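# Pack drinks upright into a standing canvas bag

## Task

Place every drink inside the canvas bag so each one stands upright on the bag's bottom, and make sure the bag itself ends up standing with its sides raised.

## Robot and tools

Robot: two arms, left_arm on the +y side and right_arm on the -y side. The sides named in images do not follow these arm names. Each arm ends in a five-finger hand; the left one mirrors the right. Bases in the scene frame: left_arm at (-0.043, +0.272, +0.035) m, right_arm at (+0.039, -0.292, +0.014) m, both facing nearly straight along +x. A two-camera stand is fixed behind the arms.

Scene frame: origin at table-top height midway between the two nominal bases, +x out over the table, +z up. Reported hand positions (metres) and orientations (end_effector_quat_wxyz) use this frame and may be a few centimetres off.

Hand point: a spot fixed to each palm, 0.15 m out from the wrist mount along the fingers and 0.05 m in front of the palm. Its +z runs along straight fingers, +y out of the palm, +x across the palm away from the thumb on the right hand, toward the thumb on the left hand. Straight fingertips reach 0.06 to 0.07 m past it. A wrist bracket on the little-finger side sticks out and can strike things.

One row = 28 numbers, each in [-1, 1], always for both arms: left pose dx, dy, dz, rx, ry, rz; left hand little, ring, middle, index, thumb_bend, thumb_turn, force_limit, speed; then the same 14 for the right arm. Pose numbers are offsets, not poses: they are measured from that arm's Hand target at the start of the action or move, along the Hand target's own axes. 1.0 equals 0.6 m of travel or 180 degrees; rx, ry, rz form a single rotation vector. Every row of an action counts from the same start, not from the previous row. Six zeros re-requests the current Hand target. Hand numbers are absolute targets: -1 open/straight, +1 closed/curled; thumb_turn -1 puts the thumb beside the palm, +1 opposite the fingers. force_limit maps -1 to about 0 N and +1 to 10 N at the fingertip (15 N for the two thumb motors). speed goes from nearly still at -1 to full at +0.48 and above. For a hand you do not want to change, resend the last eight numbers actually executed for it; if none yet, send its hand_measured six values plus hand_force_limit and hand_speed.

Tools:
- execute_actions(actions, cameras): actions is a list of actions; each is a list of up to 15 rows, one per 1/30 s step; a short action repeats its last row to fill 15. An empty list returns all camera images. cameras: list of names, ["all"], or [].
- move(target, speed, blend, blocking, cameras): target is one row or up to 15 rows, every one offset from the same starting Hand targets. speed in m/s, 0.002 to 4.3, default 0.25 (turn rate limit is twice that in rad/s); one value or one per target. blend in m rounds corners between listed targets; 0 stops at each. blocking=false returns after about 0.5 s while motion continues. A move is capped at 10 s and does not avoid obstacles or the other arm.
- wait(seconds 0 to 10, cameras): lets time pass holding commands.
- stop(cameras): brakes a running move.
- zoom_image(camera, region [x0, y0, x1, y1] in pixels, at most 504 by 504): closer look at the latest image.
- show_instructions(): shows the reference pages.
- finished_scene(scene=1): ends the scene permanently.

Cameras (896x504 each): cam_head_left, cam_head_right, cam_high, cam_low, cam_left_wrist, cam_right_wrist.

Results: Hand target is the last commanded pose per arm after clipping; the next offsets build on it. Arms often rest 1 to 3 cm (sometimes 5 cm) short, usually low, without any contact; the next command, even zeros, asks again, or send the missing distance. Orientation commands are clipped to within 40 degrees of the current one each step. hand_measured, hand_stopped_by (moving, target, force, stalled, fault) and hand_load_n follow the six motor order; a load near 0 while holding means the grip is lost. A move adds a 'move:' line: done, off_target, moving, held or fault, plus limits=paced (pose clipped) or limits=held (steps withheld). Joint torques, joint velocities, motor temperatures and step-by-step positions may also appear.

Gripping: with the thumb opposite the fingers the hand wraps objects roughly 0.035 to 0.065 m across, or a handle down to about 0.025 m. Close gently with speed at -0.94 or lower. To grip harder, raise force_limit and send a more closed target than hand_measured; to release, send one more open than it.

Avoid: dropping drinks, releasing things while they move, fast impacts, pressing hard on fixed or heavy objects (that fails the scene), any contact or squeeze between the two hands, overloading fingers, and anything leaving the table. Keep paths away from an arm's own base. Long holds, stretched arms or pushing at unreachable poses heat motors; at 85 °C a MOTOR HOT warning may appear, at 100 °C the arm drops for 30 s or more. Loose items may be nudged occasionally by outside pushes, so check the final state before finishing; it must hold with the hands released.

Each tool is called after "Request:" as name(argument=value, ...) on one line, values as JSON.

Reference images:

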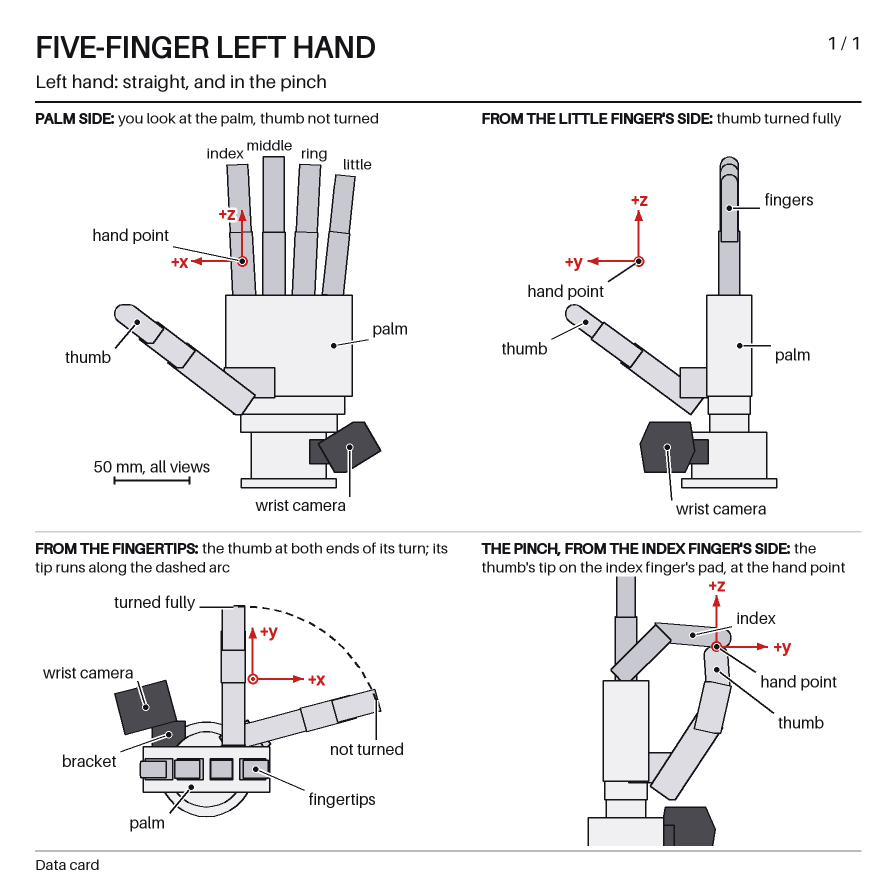

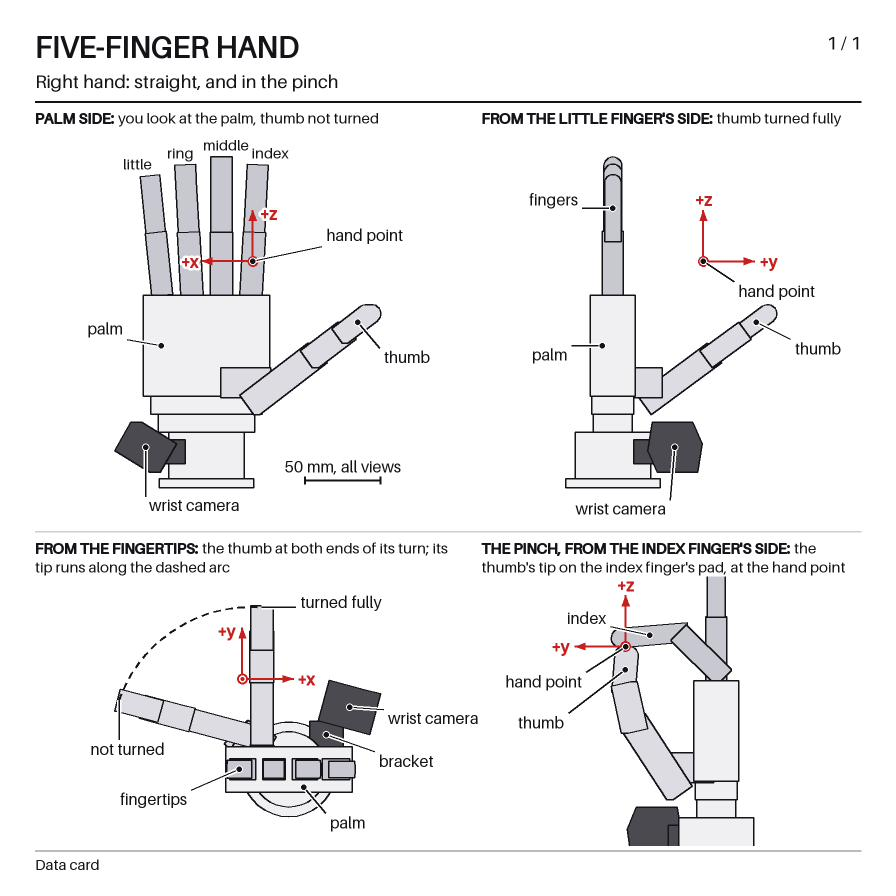

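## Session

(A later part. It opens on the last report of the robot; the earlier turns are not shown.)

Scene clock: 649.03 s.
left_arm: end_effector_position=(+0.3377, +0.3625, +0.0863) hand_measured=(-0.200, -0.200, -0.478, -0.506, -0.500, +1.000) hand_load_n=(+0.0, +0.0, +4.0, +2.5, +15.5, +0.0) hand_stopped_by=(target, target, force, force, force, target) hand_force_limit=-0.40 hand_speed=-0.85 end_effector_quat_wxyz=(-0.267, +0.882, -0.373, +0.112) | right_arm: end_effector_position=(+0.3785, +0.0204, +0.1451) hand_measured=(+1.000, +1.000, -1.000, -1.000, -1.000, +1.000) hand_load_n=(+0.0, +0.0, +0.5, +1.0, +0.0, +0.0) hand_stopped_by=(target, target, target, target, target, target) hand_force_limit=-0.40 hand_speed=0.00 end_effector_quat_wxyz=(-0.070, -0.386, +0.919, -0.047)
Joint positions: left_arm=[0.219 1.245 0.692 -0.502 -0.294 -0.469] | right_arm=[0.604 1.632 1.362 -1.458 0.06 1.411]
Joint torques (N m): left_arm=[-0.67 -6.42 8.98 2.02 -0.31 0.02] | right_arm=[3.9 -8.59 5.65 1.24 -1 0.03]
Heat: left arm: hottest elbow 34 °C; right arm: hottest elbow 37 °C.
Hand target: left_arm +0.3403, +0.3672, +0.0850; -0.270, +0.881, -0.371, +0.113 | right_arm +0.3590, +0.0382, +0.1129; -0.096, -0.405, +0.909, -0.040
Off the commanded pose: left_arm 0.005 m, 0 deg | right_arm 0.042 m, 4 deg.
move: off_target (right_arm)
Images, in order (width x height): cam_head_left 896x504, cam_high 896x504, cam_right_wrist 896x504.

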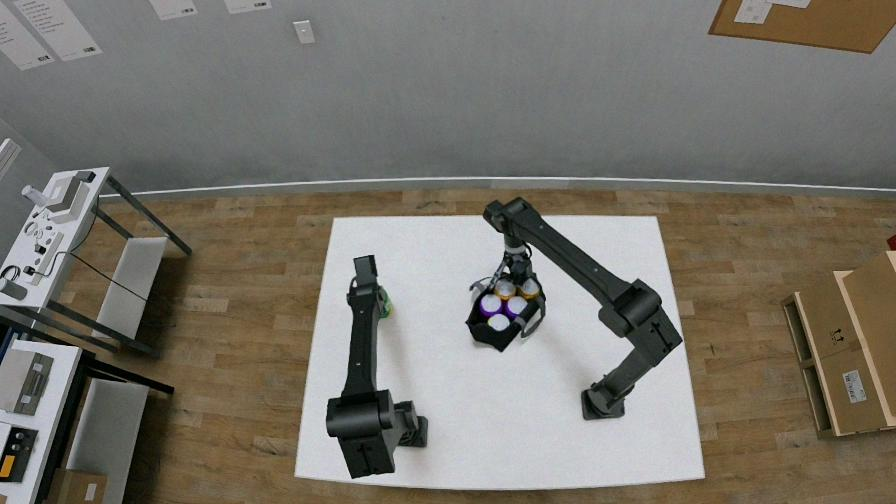

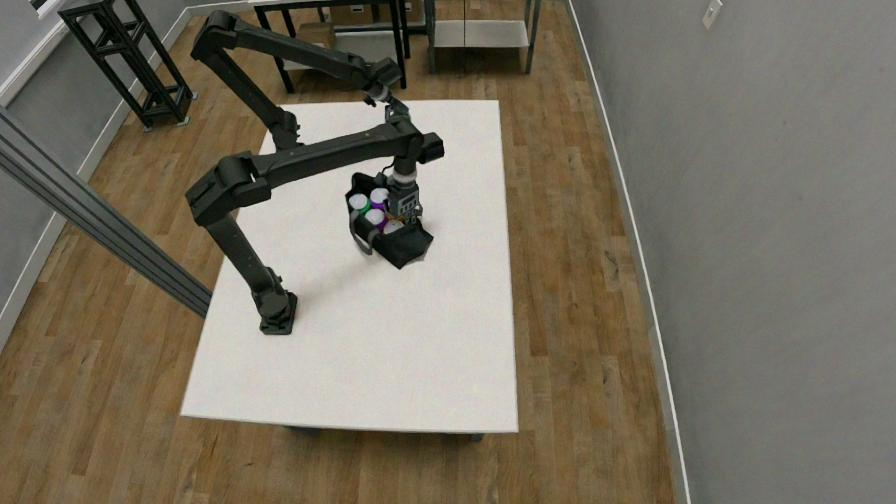

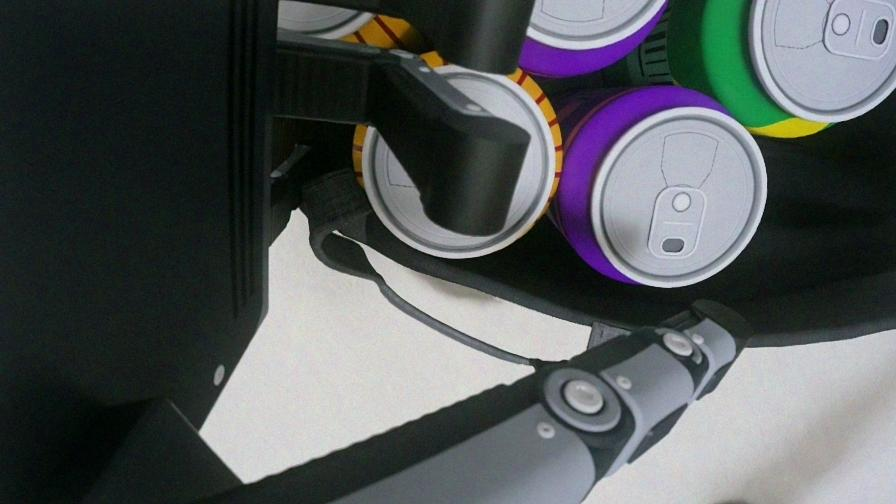

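Request:
move(target=[[0, 0, 0, 0, 0, 0, -0.2, -0.2, -0.2, -0.2, 0.3, 1, -0.4, -0.85, 0, 0.035, 0, 0, 0, 0, 1, 1, -1, -1, -1, 1, -0.4, 0]], speed=0.06, cameras=["cam_head_left", "cam_right_wrist"])

Request:
zoom_image(camera="cam_head_left", region=[450, 225, 590, 365])

Scene clock: 656.73 s.
left_arm: end_effector_position=(+0.3377, +0.3625, +0.0863) hand_measured=(-0.200, -0.200, -0.478, -0.506, -0.500, +1.000) hand_load_n=(+0.0, +0.0, +4.0, +2.5, +16.0, +0.0) hand_stopped_by=(target, target, force, force, force, target) hand_force_limit=-0.40 hand_speed=-0.85 end_effector_quat_wxyz=(-0.267, +0.882, -0.373, +0.112) | right_arm: end_effector_position=(+0.3677, +0.0310, +0.1374) hand_measured=(+1.000, +1.000, -1.000, -1.000, -1.000, +1.000) hand_load_n=(+0.0, +0.0, +0.5, +1.5, +0.0, +0.0) hand_stopped_by=(target, target, target, target, target, target) hand_force_limit=-0.40 hand_speed=0.00 end_effector_quat_wxyz=(-0.070, -0.378, +0.922, -0.050)
Joint positions: left_arm=[0.219 1.245 0.692 -0.502 -0.294 -0.469] | right_arm=[0.638 1.632 1.342 -1.443 0.057 1.461]
Joint torques (N m): left_arm=[-0.79 -6.36 8.96 2.02 -0.31 0.01] | right_arm=[4.6 -9.17 6.75 0.75 -1.31 -0.05]
Heat: left arm: hottest elbow 33 °C; right arm: hottest elbow 36 °C.
Hand target: left_arm +0.3403, +0.3672, +0.0850; -0.270, +0.881, -0.371, +0.113 | right_arm +0.3433, +0.0523, +0.1130; -0.096, -0.405, +0.908, -0.040
Off the commanded pose: left_arm 0.005 m, 0 deg | right_arm 0.040 m, 5 deg.
move: off_target (right_arm)
Images, in order (width x height): cam_head_left 896x504, cam_right_wrist 896x504.

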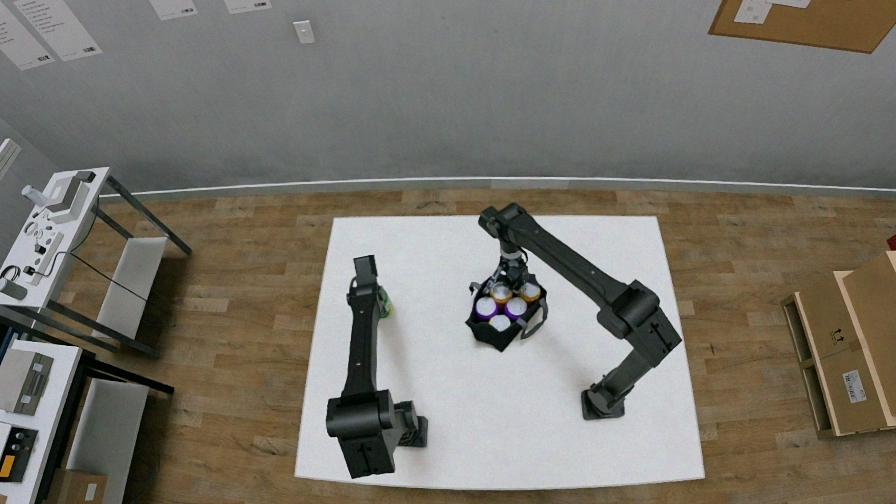

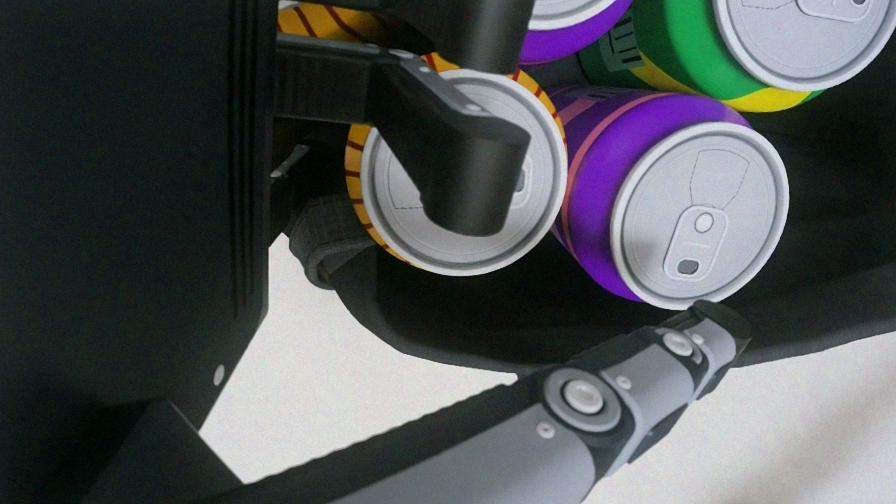

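Scaled by 3.600.

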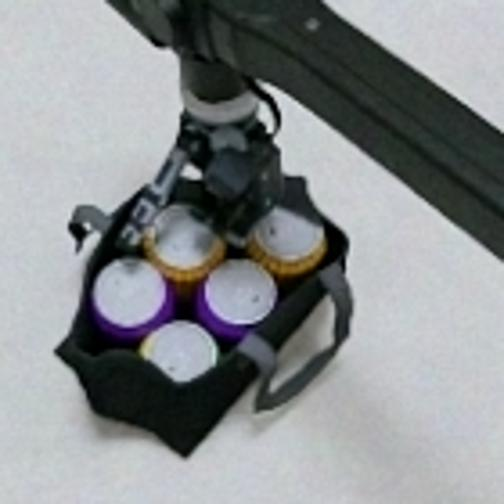

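Request:
move(target=[[0, 0, 0, 0, 0, 0, -0.2, -0.2, -0.2, -0.2, 0.3, 1, -0.4, -0.85, 0.0358, -0.065, 0.0076, 0, 0, 0, 1, 1, -1, -1, -1, 1, -0.4, 0], [0, 0, 0, 0, 0, 0, -0.2, -0.2, -0.2, -0.2, 0.3, 1, -0.4, -0.85, 0.0407, -0.098, 0.0076, 0, 0, 0, 1, 1, -1, -1, -1, 1, -0.4, 0]], speed=0.08, cameras=["cam_head_left", "cam_right_wrist", "cam_high"])

Request:
zoom_image(camera="cam_head_left", region=[450, 225, 590, 365])

Request:
zoom_image(camera="cam_high", region=[330, 140, 470, 280])

Scene clock: 664.70 s.
left_arm: end_effector_position=(+0.3377, +0.3625, +0.0863) hand_measured=(-0.200, -0.200, -0.478, -0.506, -0.500, +1.000) hand_load_n=(+0.0, +0.0, +3.5, +3.0, +16.0, +0.0) hand_stopped_by=(target, target, force, force, force, target) hand_force_limit=-0.40 hand_speed=-0.85 end_effector_quat_wxyz=(-0.267, +0.882, -0.373, +0.112) | right_arm: end_effector_position=(+0.3632, +0.0095, +0.1304) hand_measured=(+1.000, +1.000, -1.000, -0.998, -1.000, +1.000) hand_load_n=(+0.0, +0.0, -2.0, -1.0, +0.0, +0.0) hand_stopped_by=(target, target, target, target, target, target) hand_force_limit=-0.40 hand_speed=0.00 end_effector_quat_wxyz=(-0.083, -0.415, +0.906, -0.031)
Joint positions: left_arm=[0.219 1.245 0.692 -0.502 -0.294 -0.469] | right_arm=[0.588 1.621 1.3 -1.425 0.03 1.329]
Joint torques (N m): left_arm=[-0.67 -6.3 8.96 2.02 -0.31 0.01] | right_arm=[-2.26 -10.64 6.69 0.61 0.72 0.06]
Heat: left arm: hottest elbow 33 °C; right arm: hottest elbow 35 °C.
Hand target: left_arm +0.3403, +0.3672, +0.0850; -0.270, +0.881, -0.371, +0.113 | right_arm +0.3704, -0.0056, +0.1133; -0.096, -0.405, +0.909, -0.040
Off the commanded pose: left_arm 0.005 m, 0 deg | right_arm 0.024 m, 2 deg.
move: off_target (right_arm)
Images, in order (width x height): cam_head_left 896x504, cam_high 896x504, cam_right_wrist 896x504.

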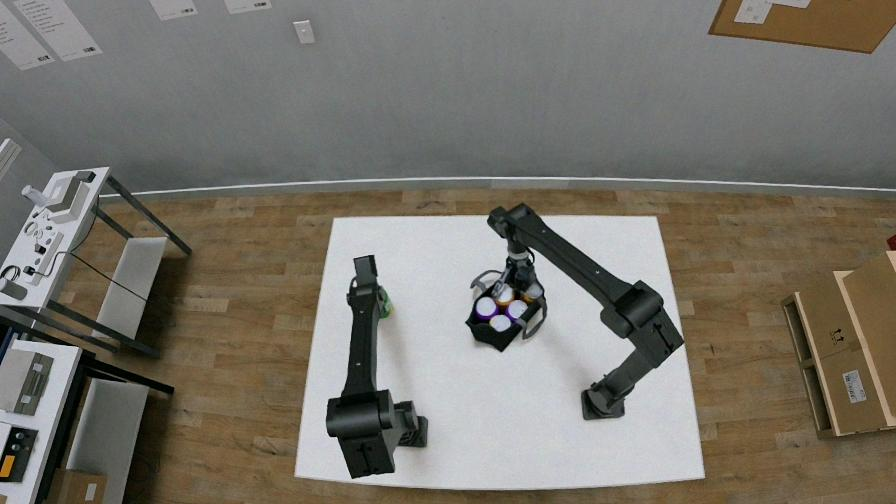

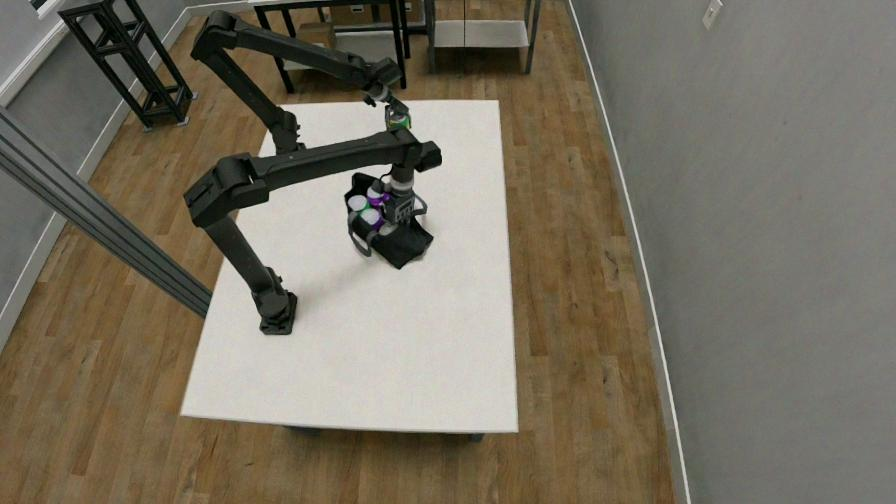

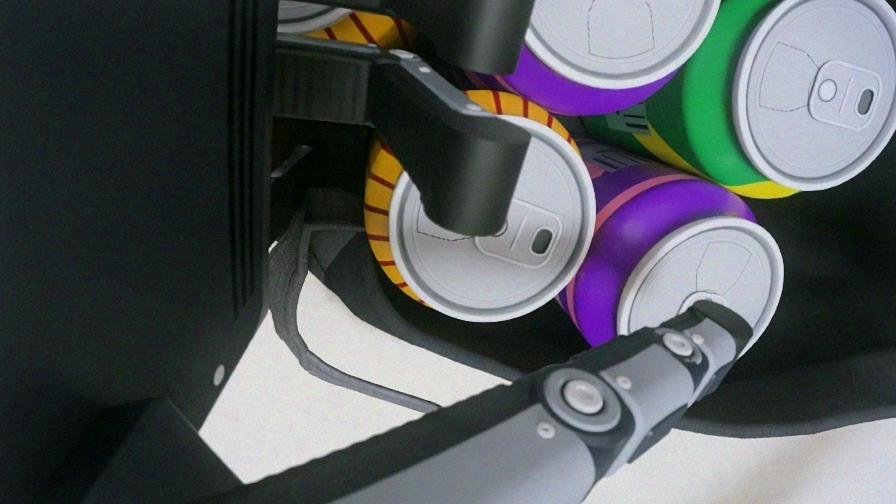

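Scaled by 3.600.

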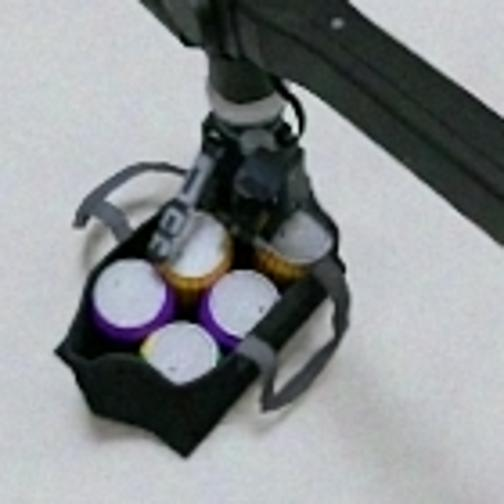

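Scaled by 3.600.

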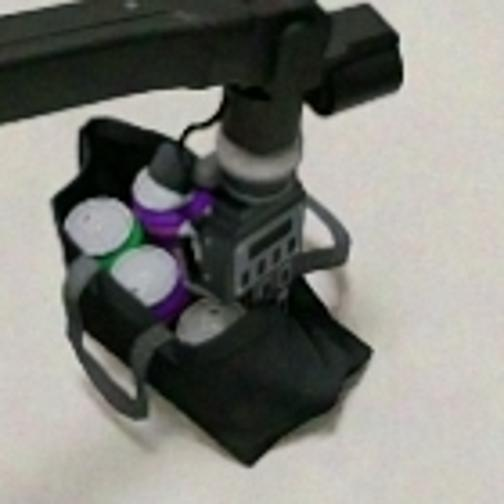

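Request:
move(target=[[0, 0, 0, 0, 0, 0, -0.2, -0.2, -0.2, -0.2, 0.3, 1, -0.4, -0.85, -0.0171, 0.0583, -0.0136, 0, 0, 0, 1, 1, -1, -1, -1, 1, -0.4, 0], [0, 0, 0, 0, 0, 0, -0.2, -0.2, -0.2, -0.2, 0.3, 1, -0.4, -0.85, 0.0465, 0.05, 0, 0, 0, 0, 1, 1, -1, -1, -1, 1, -0.4, 0], [0, 0, 0, 0, 0, 0, -0.2, -0.2, -0.2, -0.2, 0.3, 1, -0.4, -0.85, 0.0497, 0.005, 0.0006, 0, 0, 0, 1, 1, -1, -1, -1, 1, -0.4, 0]], speed=0.08, cameras=["cam_head_left", "cam_right_wrist"])

Request:
zoom_image(camera="cam_head_left", region=[450, 225, 590, 365])

Scene clock: 674.97 s.
left_arm: end_effector_position=(+0.3377, +0.3625, +0.0863) hand_measured=(-0.200, -0.200, -0.478, -0.506, -0.500, +1.000) hand_load_n=(+0.0, +0.0, +4.0, +3.0, +15.5, +0.0) hand_stopped_by=(target, target, force, force, force, target) hand_force_limit=-0.40 hand_speed=-0.85 end_effector_quat_wxyz=(-0.267, +0.882, -0.373, +0.112) | right_arm: end_effector_position=(+0.3504, +0.0020, +0.1330) hand_measured=(+1.000, +1.000, -1.000, -0.998, -1.000, +1.000) hand_load_n=(+0.0, +0.0, -2.0, -0.5, +0.0, +0.0) hand_stopped_by=(target, target, target, target, target, target) hand_force_limit=-0.40 hand_speed=0.00 end_effector_quat_wxyz=(-0.065, -0.418, +0.906, -0.024)
Joint positions: left_arm=[0.219 1.245 0.692 -0.502 -0.294 -0.469] | right_arm=[0.588 1.558 1.232 -1.382 0.023 1.321]
Joint torques (N m): left_arm=[-0.73 -6.36 8.98 2.02 -0.31 0.02] | right_arm=[-3.25 -10.64 6.11 -1.18 0.97 0.02]
Heat: left arm: hottest elbow 33 °C; right arm: hottest elbow 35 °C.
Hand target: left_arm +0.3403, +0.3672, +0.0850; -0.270, +0.881, -0.371, +0.113 | right_arm +0.3485, -0.0254, +0.1191; -0.096, -0.405, +0.908, -0.040
Off the commanded pose: left_arm 0.005 m, 0 deg | right_arm 0.031 m, 4 deg.
move: off_target (right_arm)
Images, in order (width x height): cam_head_left 896x504, cam_right_wrist 896x504.

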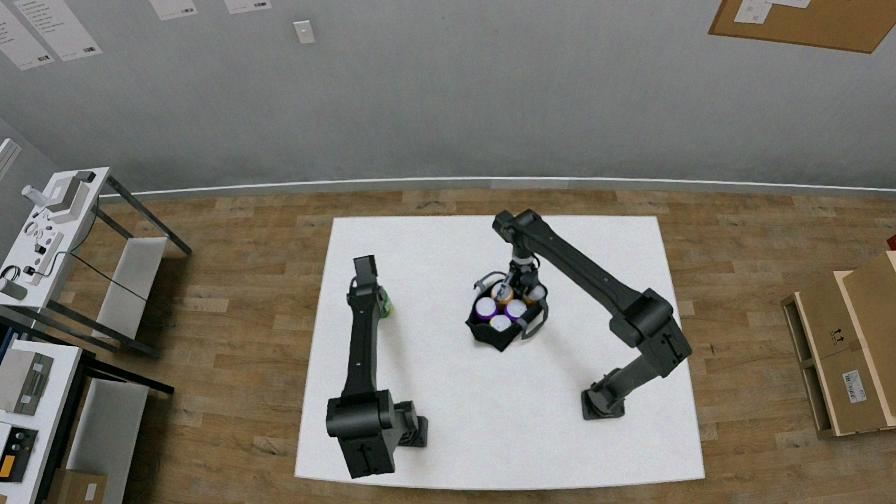

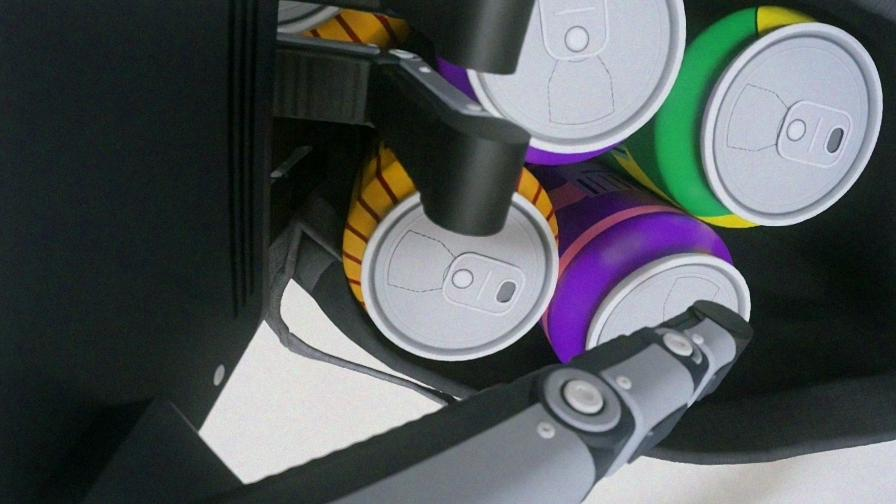

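Scaled by 3.600.

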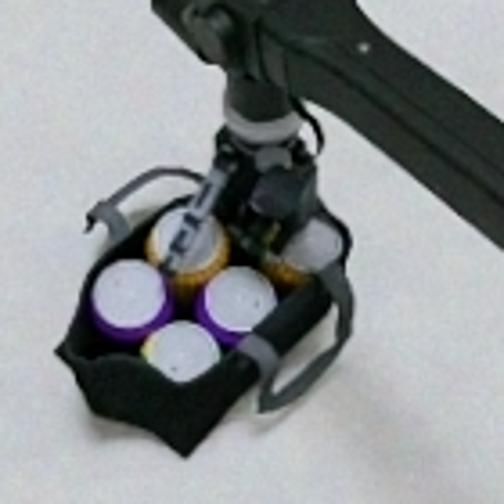

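Request:
move(target=[[0, 0, 0, 0, 0, 0, -0.2, -0.2, -0.2, -0.2, 0.3, 1, -0.4, -0.85, -0.0158, 0.0367, -0.1243, 0, 0, 0, 1, 1, -1, -1, -1, 1, -0.4, 0], [0, 0, 0, 0, 0, 0, -0.2, -0.2, -0.2, -0.2, 0.3, 1, -0.4, -0.85, 0.0287, -0.0717, -0.1575, 0, 0, 0, 1, 1, -1, -1, -1, 1, -0.4, 0]], speed=0.12, cameras=["cam_head_left", "cam_high", "cam_right_wrist"])

Request:
zoom_image(camera="cam_head_left", region=[450, 225, 590, 365])

Request:
zoom_image(camera="cam_high", region=[330, 140, 470, 280])

Scene clock: 683.73 s.
left_arm: end_effector_position=(+0.3377, +0.3625, +0.0863) hand_measured=(-0.200, -0.200, -0.478, -0.506, -0.500, +1.000) hand_load_n=(+0.0, +0.0, +3.5, +2.5, +16.0, +0.0) hand_stopped_by=(target, target, force, force, force, target) hand_force_limit=-0.40 hand_speed=-0.85 end_effector_quat_wxyz=(-0.267, +0.882, -0.373, +0.112) | right_arm: end_effector_position=(+0.3696, -0.0522, +0.1942) hand_measured=(+1.000, +1.000, -1.000, -0.998, -1.000, +1.000) hand_load_n=(+0.0, +0.0, +0.0, +0.0, +0.0, +0.0) hand_stopped_by=(target, target, target, target, target, target) hand_force_limit=-0.40 hand_speed=0.00 end_effector_quat_wxyz=(-0.117, -0.405, +0.906, -0.041)
Joint positions: left_arm=[0.219 1.245 0.692 -0.502 -0.294 -0.469] | right_arm=[0.469 1.558 1.39 -1.643 0.063 1.232]
Joint torques (N m): left_arm=[-0.73 -6.36 8.98 2.02 -0.31 0.02] | right_arm=[-0.91 -11.93 12.64 -0.91 0.31 -0.08]
Heat: left arm: hottest elbow 33 °C; right arm: hottest elbow 35 °C.
Hand target: left_arm +0.3403, +0.3672, +0.0850; -0.270, +0.881, -0.371, +0.113 | right_arm +0.3829, -0.0525, +0.2149; -0.096, -0.405, +0.909, -0.040
Off the commanded pose: left_arm 0.005 m, 0 deg | right_arm 0.024 m, 2 deg.
move: off_target (right_arm)
Images, in order (width x height): cam_head_left 896x504, cam_high 896x504, cam_right_wrist 896x504.

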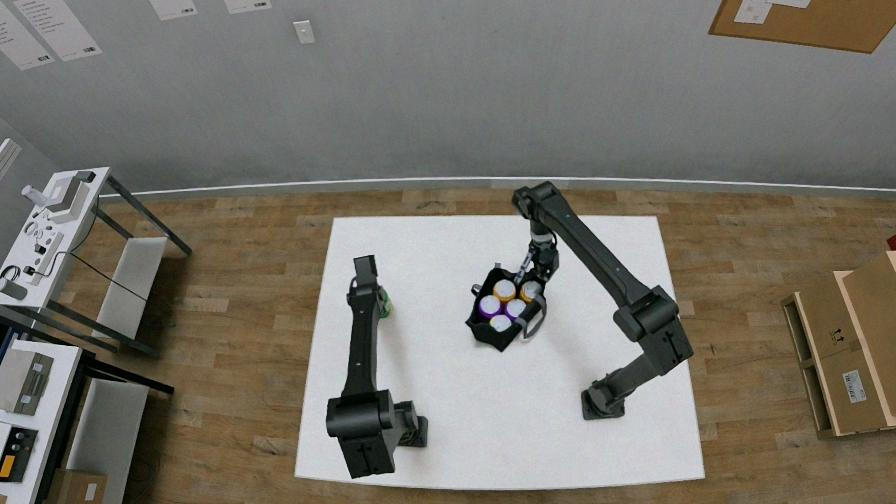

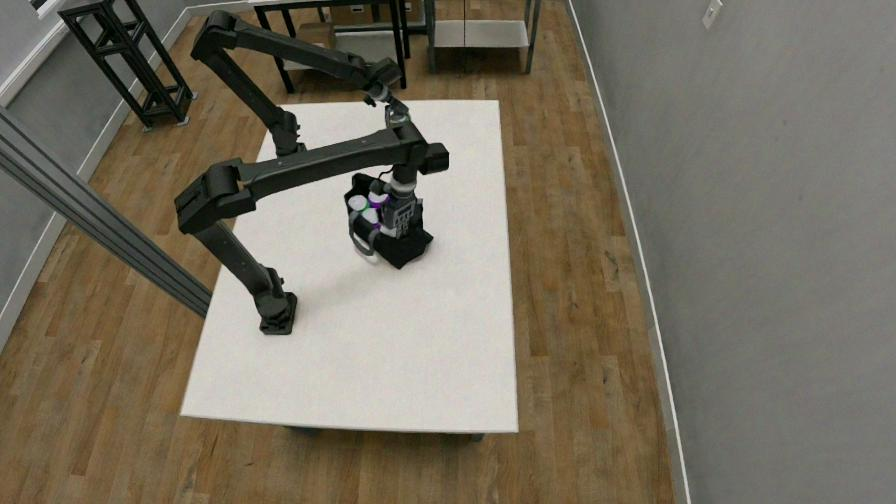

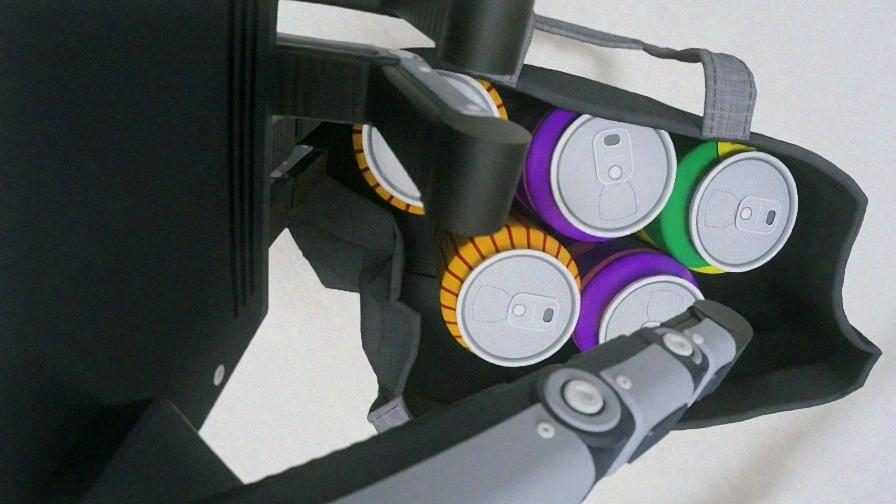

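Scaled by 3.600.

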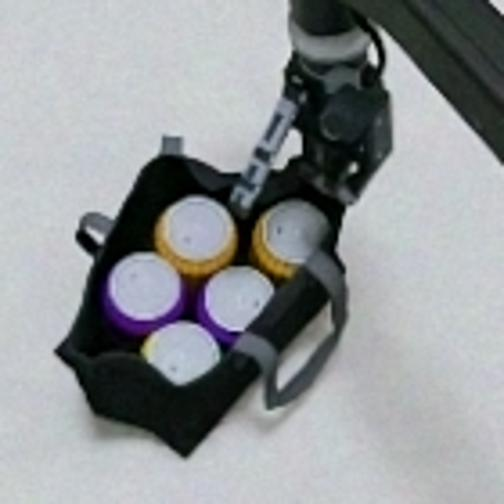

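Scaled by 3.600.

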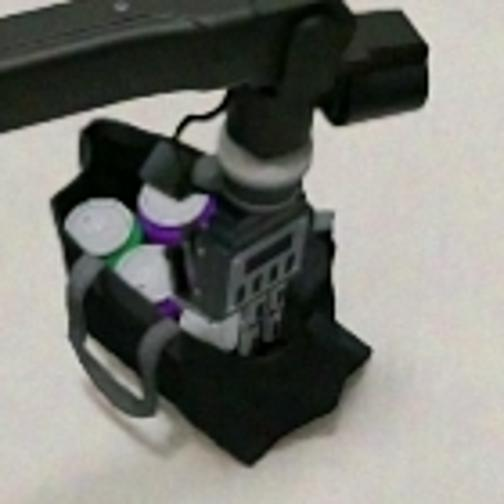

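Request:
move(target=[[0, 0, 0, 0, 0, 0, -0.2, -0.2, -0.2, -0.2, 0.3, 1, -0.4, -0.85, 0.0347, 0, -0.163, 0, 0, 0, 1, 1, -1, -1, -1, 1, -0.4, 0], [0, 0, 0, 0, 0, 0, -0.2, -0.2, -0.2, -0.2, 0.3, 1, -0.4, -0.85, 0.1015, -0.1735, -0.1488, 0, 0, 0, 1, 1, -1, -1, -1, 1, -0.4, 0]], speed=0.3, blend=0.03, cameras=["cam_head_left", "cam_high", "cam_head_right", "cam_right_wrist"])

Request:
zoom_image(camera="cam_head_left", region=[450, 225, 590, 365])

Request:
zoom_image(camera="cam_high", region=[330, 140, 470, 280])

Request:
zoom_image(camera="cam_head_right", region=[450, 225, 590, 365])

Scene clock: 699.80 s.
left_arm: end_effector_position=(+0.3377, +0.3625, +0.0863) hand_measured=(-0.200, -0.200, -0.478, -0.506, -0.500, +1.000) hand_load_n=(+0.0, +0.0, +4.0, +2.5, +16.0, +0.0) hand_stopped_by=(target, target, force, force, force, target) hand_force_limit=-0.40 hand_speed=-0.85 end_effector_quat_wxyz=(-0.267, +0.882, -0.373, +0.112) | right_arm: end_effector_position=(+0.4233, -0.1555, +0.2980) hand_measured=(+1.000, +1.000, -1.000, -1.000, -1.000, +1.000) hand_load_n=(+0.0, +0.0, +0.0, +0.0, +0.0, +0.0) hand_stopped_by=(target, target, target, target, target, target) hand_force_limit=-0.40 hand_speed=0.00 end_effector_quat_wxyz=(-0.006, -0.403, +0.914, -0.039)
Joint positions: left_arm=[0.219 1.245 0.692 -0.502 -0.294 -0.469] | right_arm=[0.19 1.425 1.534 -1.676 0.078 0.957]
Joint torques (N m): left_arm=[-0.67 -6.36 8.96 2.02 -0.31 0.01] | right_arm=[0.26 -9.17 13.5 -0.13 0.2 -0.09]
Heat: left arm: hottest elbow 33 °C; right arm: hottest elbow 37 °C.
Hand target: left_arm +0.3403, +0.3672, +0.0850; -0.270, +0.881, -0.371, +0.113 | right_arm +0.4329, -0.1530, +0.3143; -0.096, -0.405, +0.908, -0.040
Off the commanded pose: left_arm 0.005 m, 0 deg | right_arm 0.019 m, 10 deg.
joint sent to its limit (right arm) — joint 4 (wrist pitch), lower limit. The joint targets are off in orientation, not in position.
move: off_target (right_arm)
Images, in order (width x height): cam_head_left 896x504, cam_head_right 896x504, cam_high 896x504, cam_right_wrist 896x504.

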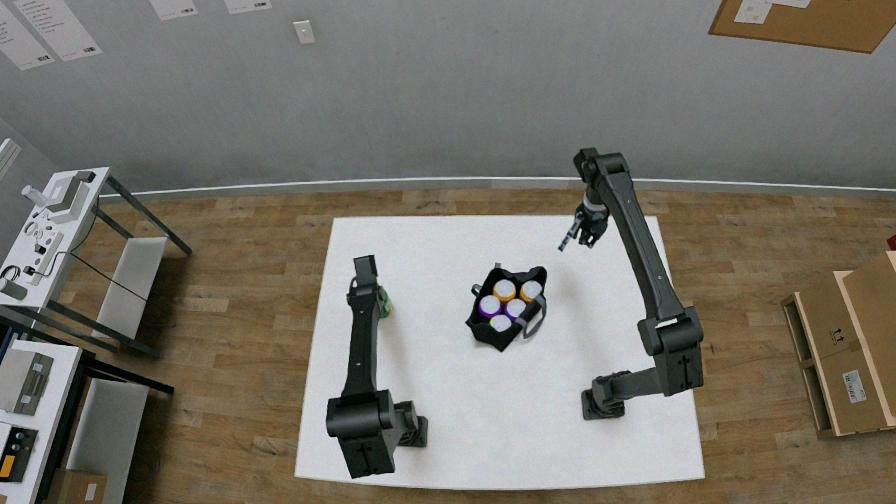

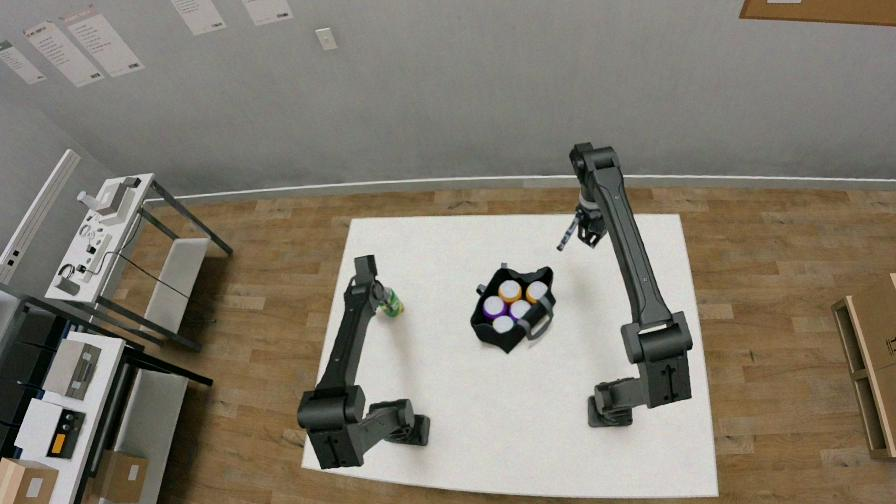

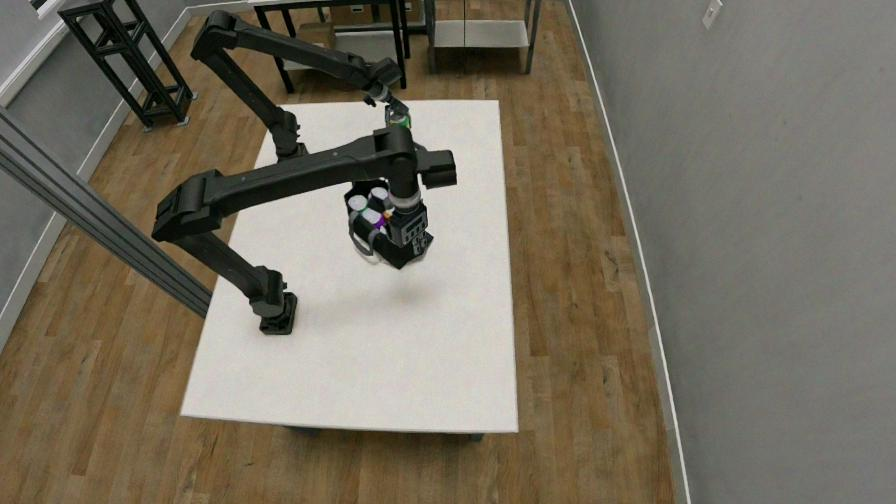

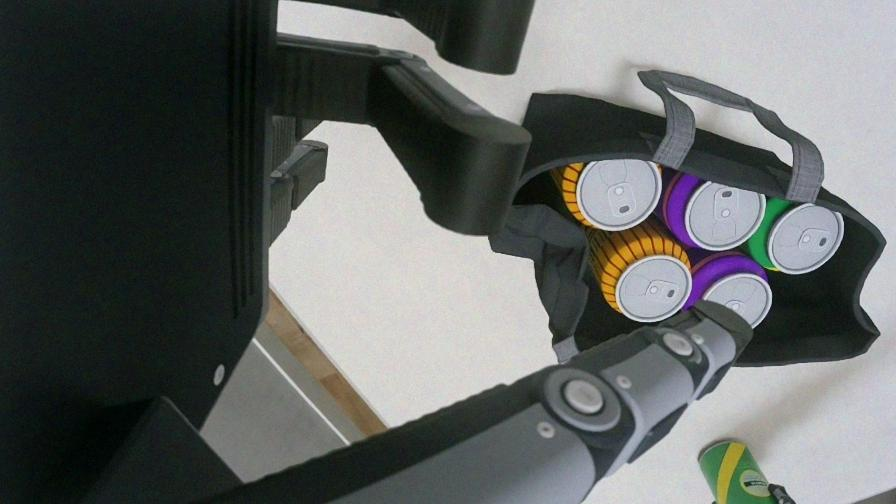

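Scaled by 3.600.

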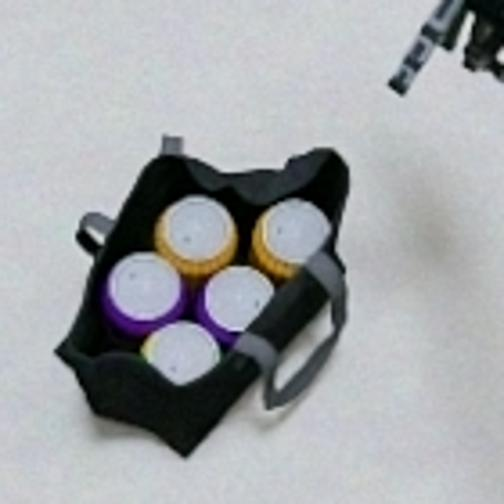

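Scaled by 3.600.

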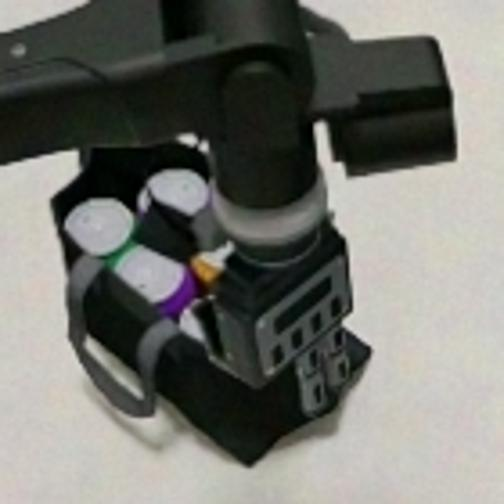

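Scaled by 3.600.

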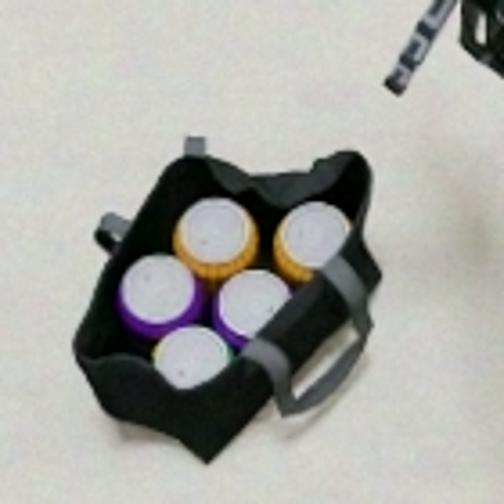

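Request:
move(target=[[0, 0, 0, 0, 0, 0, -0.2, -0.2, -0.2, -0.2, 0.3, 1, -0.4, -0.85, -0.0723, 0.2892, 0.017, 0.0233, -0.064, -0.2211, 1, 1, -1, 1, -1, 1, -0.4, 0]], speed=0.25, cameras=["cam_head_left", "cam_high", "cam_head_right", "cam_right_wrist"])

Request:
zoom_image(camera="cam_head_left", region=[450, 225, 590, 365])

Request:
zoom_image(camera="cam_high", region=[330, 140, 470, 280])

Scene clock: 709.00 s.
left_arm: end_effector_position=(+0.3377, +0.3625, +0.0863) hand_measured=(-0.200, -0.200, -0.478, -0.506, -0.500, +1.000) hand_load_n=(+0.0, +0.0, +3.5, +3.0, +16.0, +0.0) hand_stopped_by=(target, target, force, force, force, target) hand_force_limit=-0.40 hand_speed=-0.85 end_effector_quat_wxyz=(-0.267, +0.882, -0.373, +0.112) | right_arm: end_effector_position=(+0.3234, -0.0163, +0.2899) hand_measured=(+1.000, +1.000, -1.000, +1.000, -1.000, +1.000) hand_load_n=(+0.0, +0.0, +0.0, +0.0, +0.0, +0.0) hand_stopped_by=(target, target, target, target, target, target) hand_force_limit=-0.40 hand_speed=0.00 end_effector_quat_wxyz=(+0.015, +0.687, -0.727, -0.004)
Joint positions: left_arm=[0.219 1.245 0.692 -0.502 -0.294 -0.469] | right_arm=[0.587 1.46 1.534 -1.676 -0.004 0.67]
Joint torques (N m): left_arm=[-0.67 -6.36 8.96 2.02 -0.31 0.01] | right_arm=[1.38 -9.76 11.78 0.77 0.05 -0.14]
Heat: left arm: hottest elbow 33 °C; right arm: hottest elbow 40 °C.
Hand target: left_arm +0.3403, +0.3672, +0.0850; -0.270, +0.881, -0.371, +0.113 | right_arm +0.3309, -0.0069, +0.2963; -0.001, +0.694, -0.720, -0.003
Off the commanded pose: left_arm 0.005 m, 0 deg | right_arm 0.014 m, 2 deg.
move: off_target (right_arm)
Images, in order (width x height): cam_head_left 896x504, cam_head_right 896x504, cam_high 896x504, cam_right_wrist 896x504.

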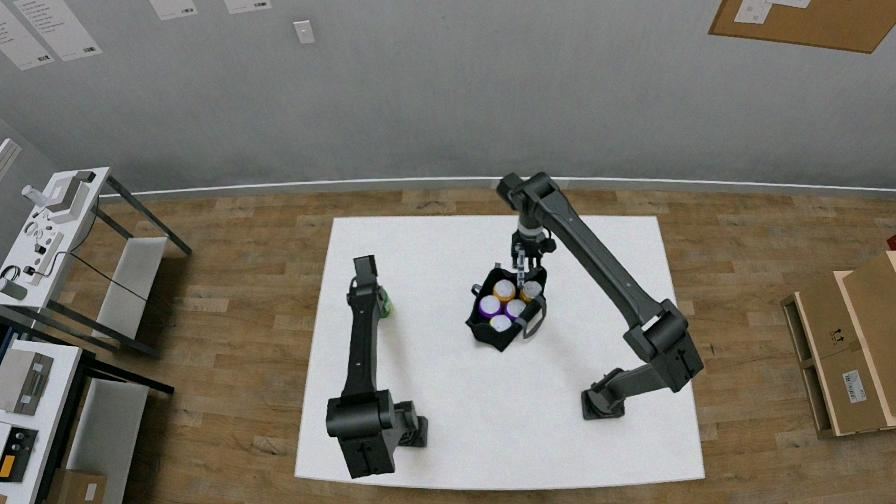

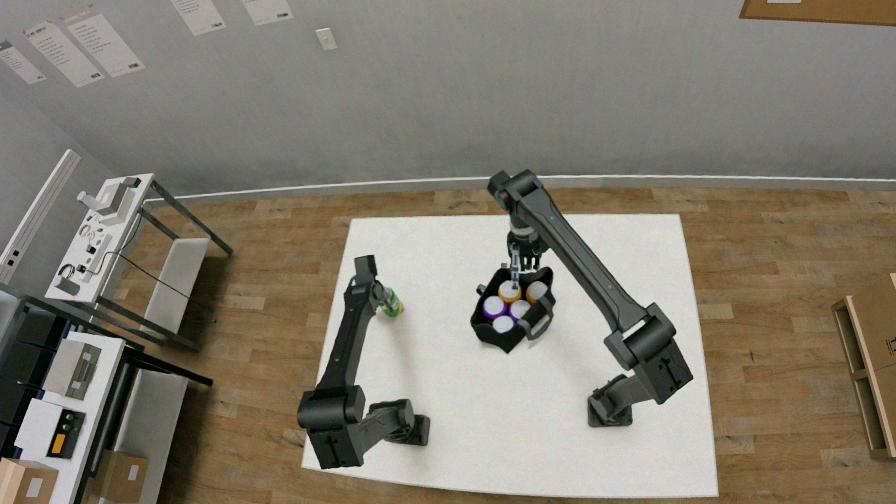

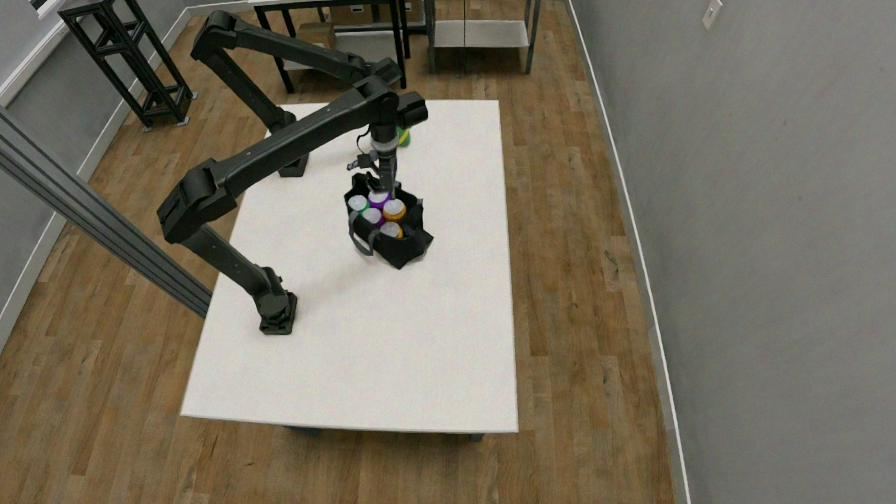

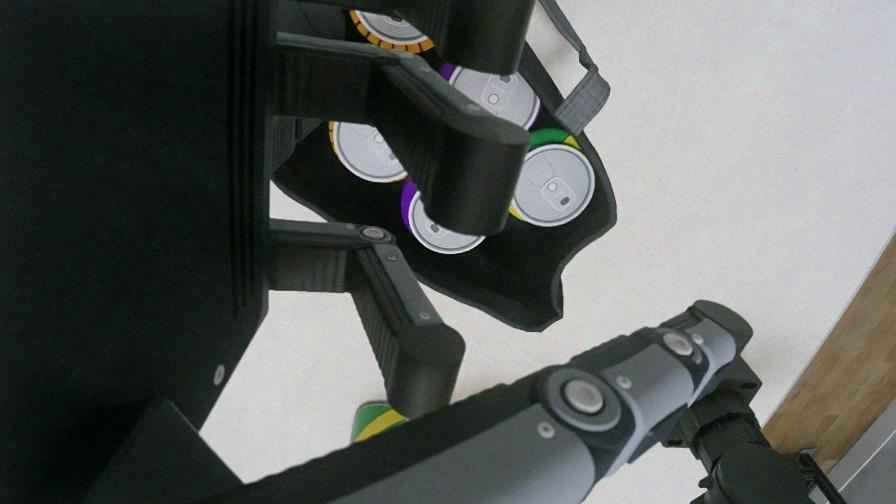

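Scaled by 3.600.

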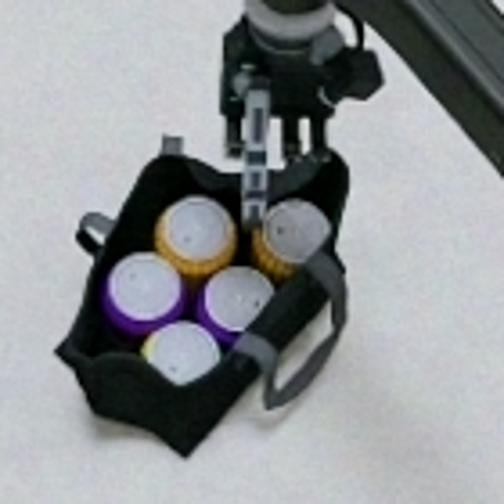

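Scaled by 3.600.

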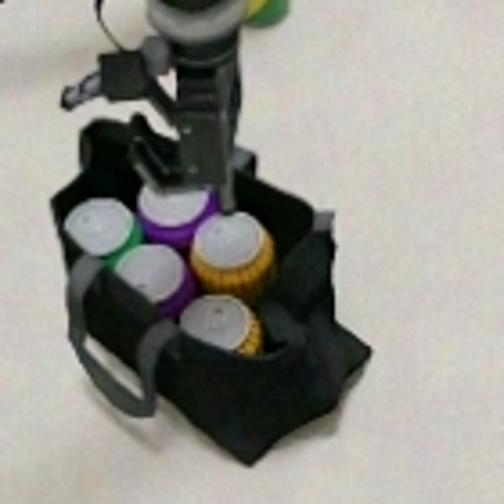

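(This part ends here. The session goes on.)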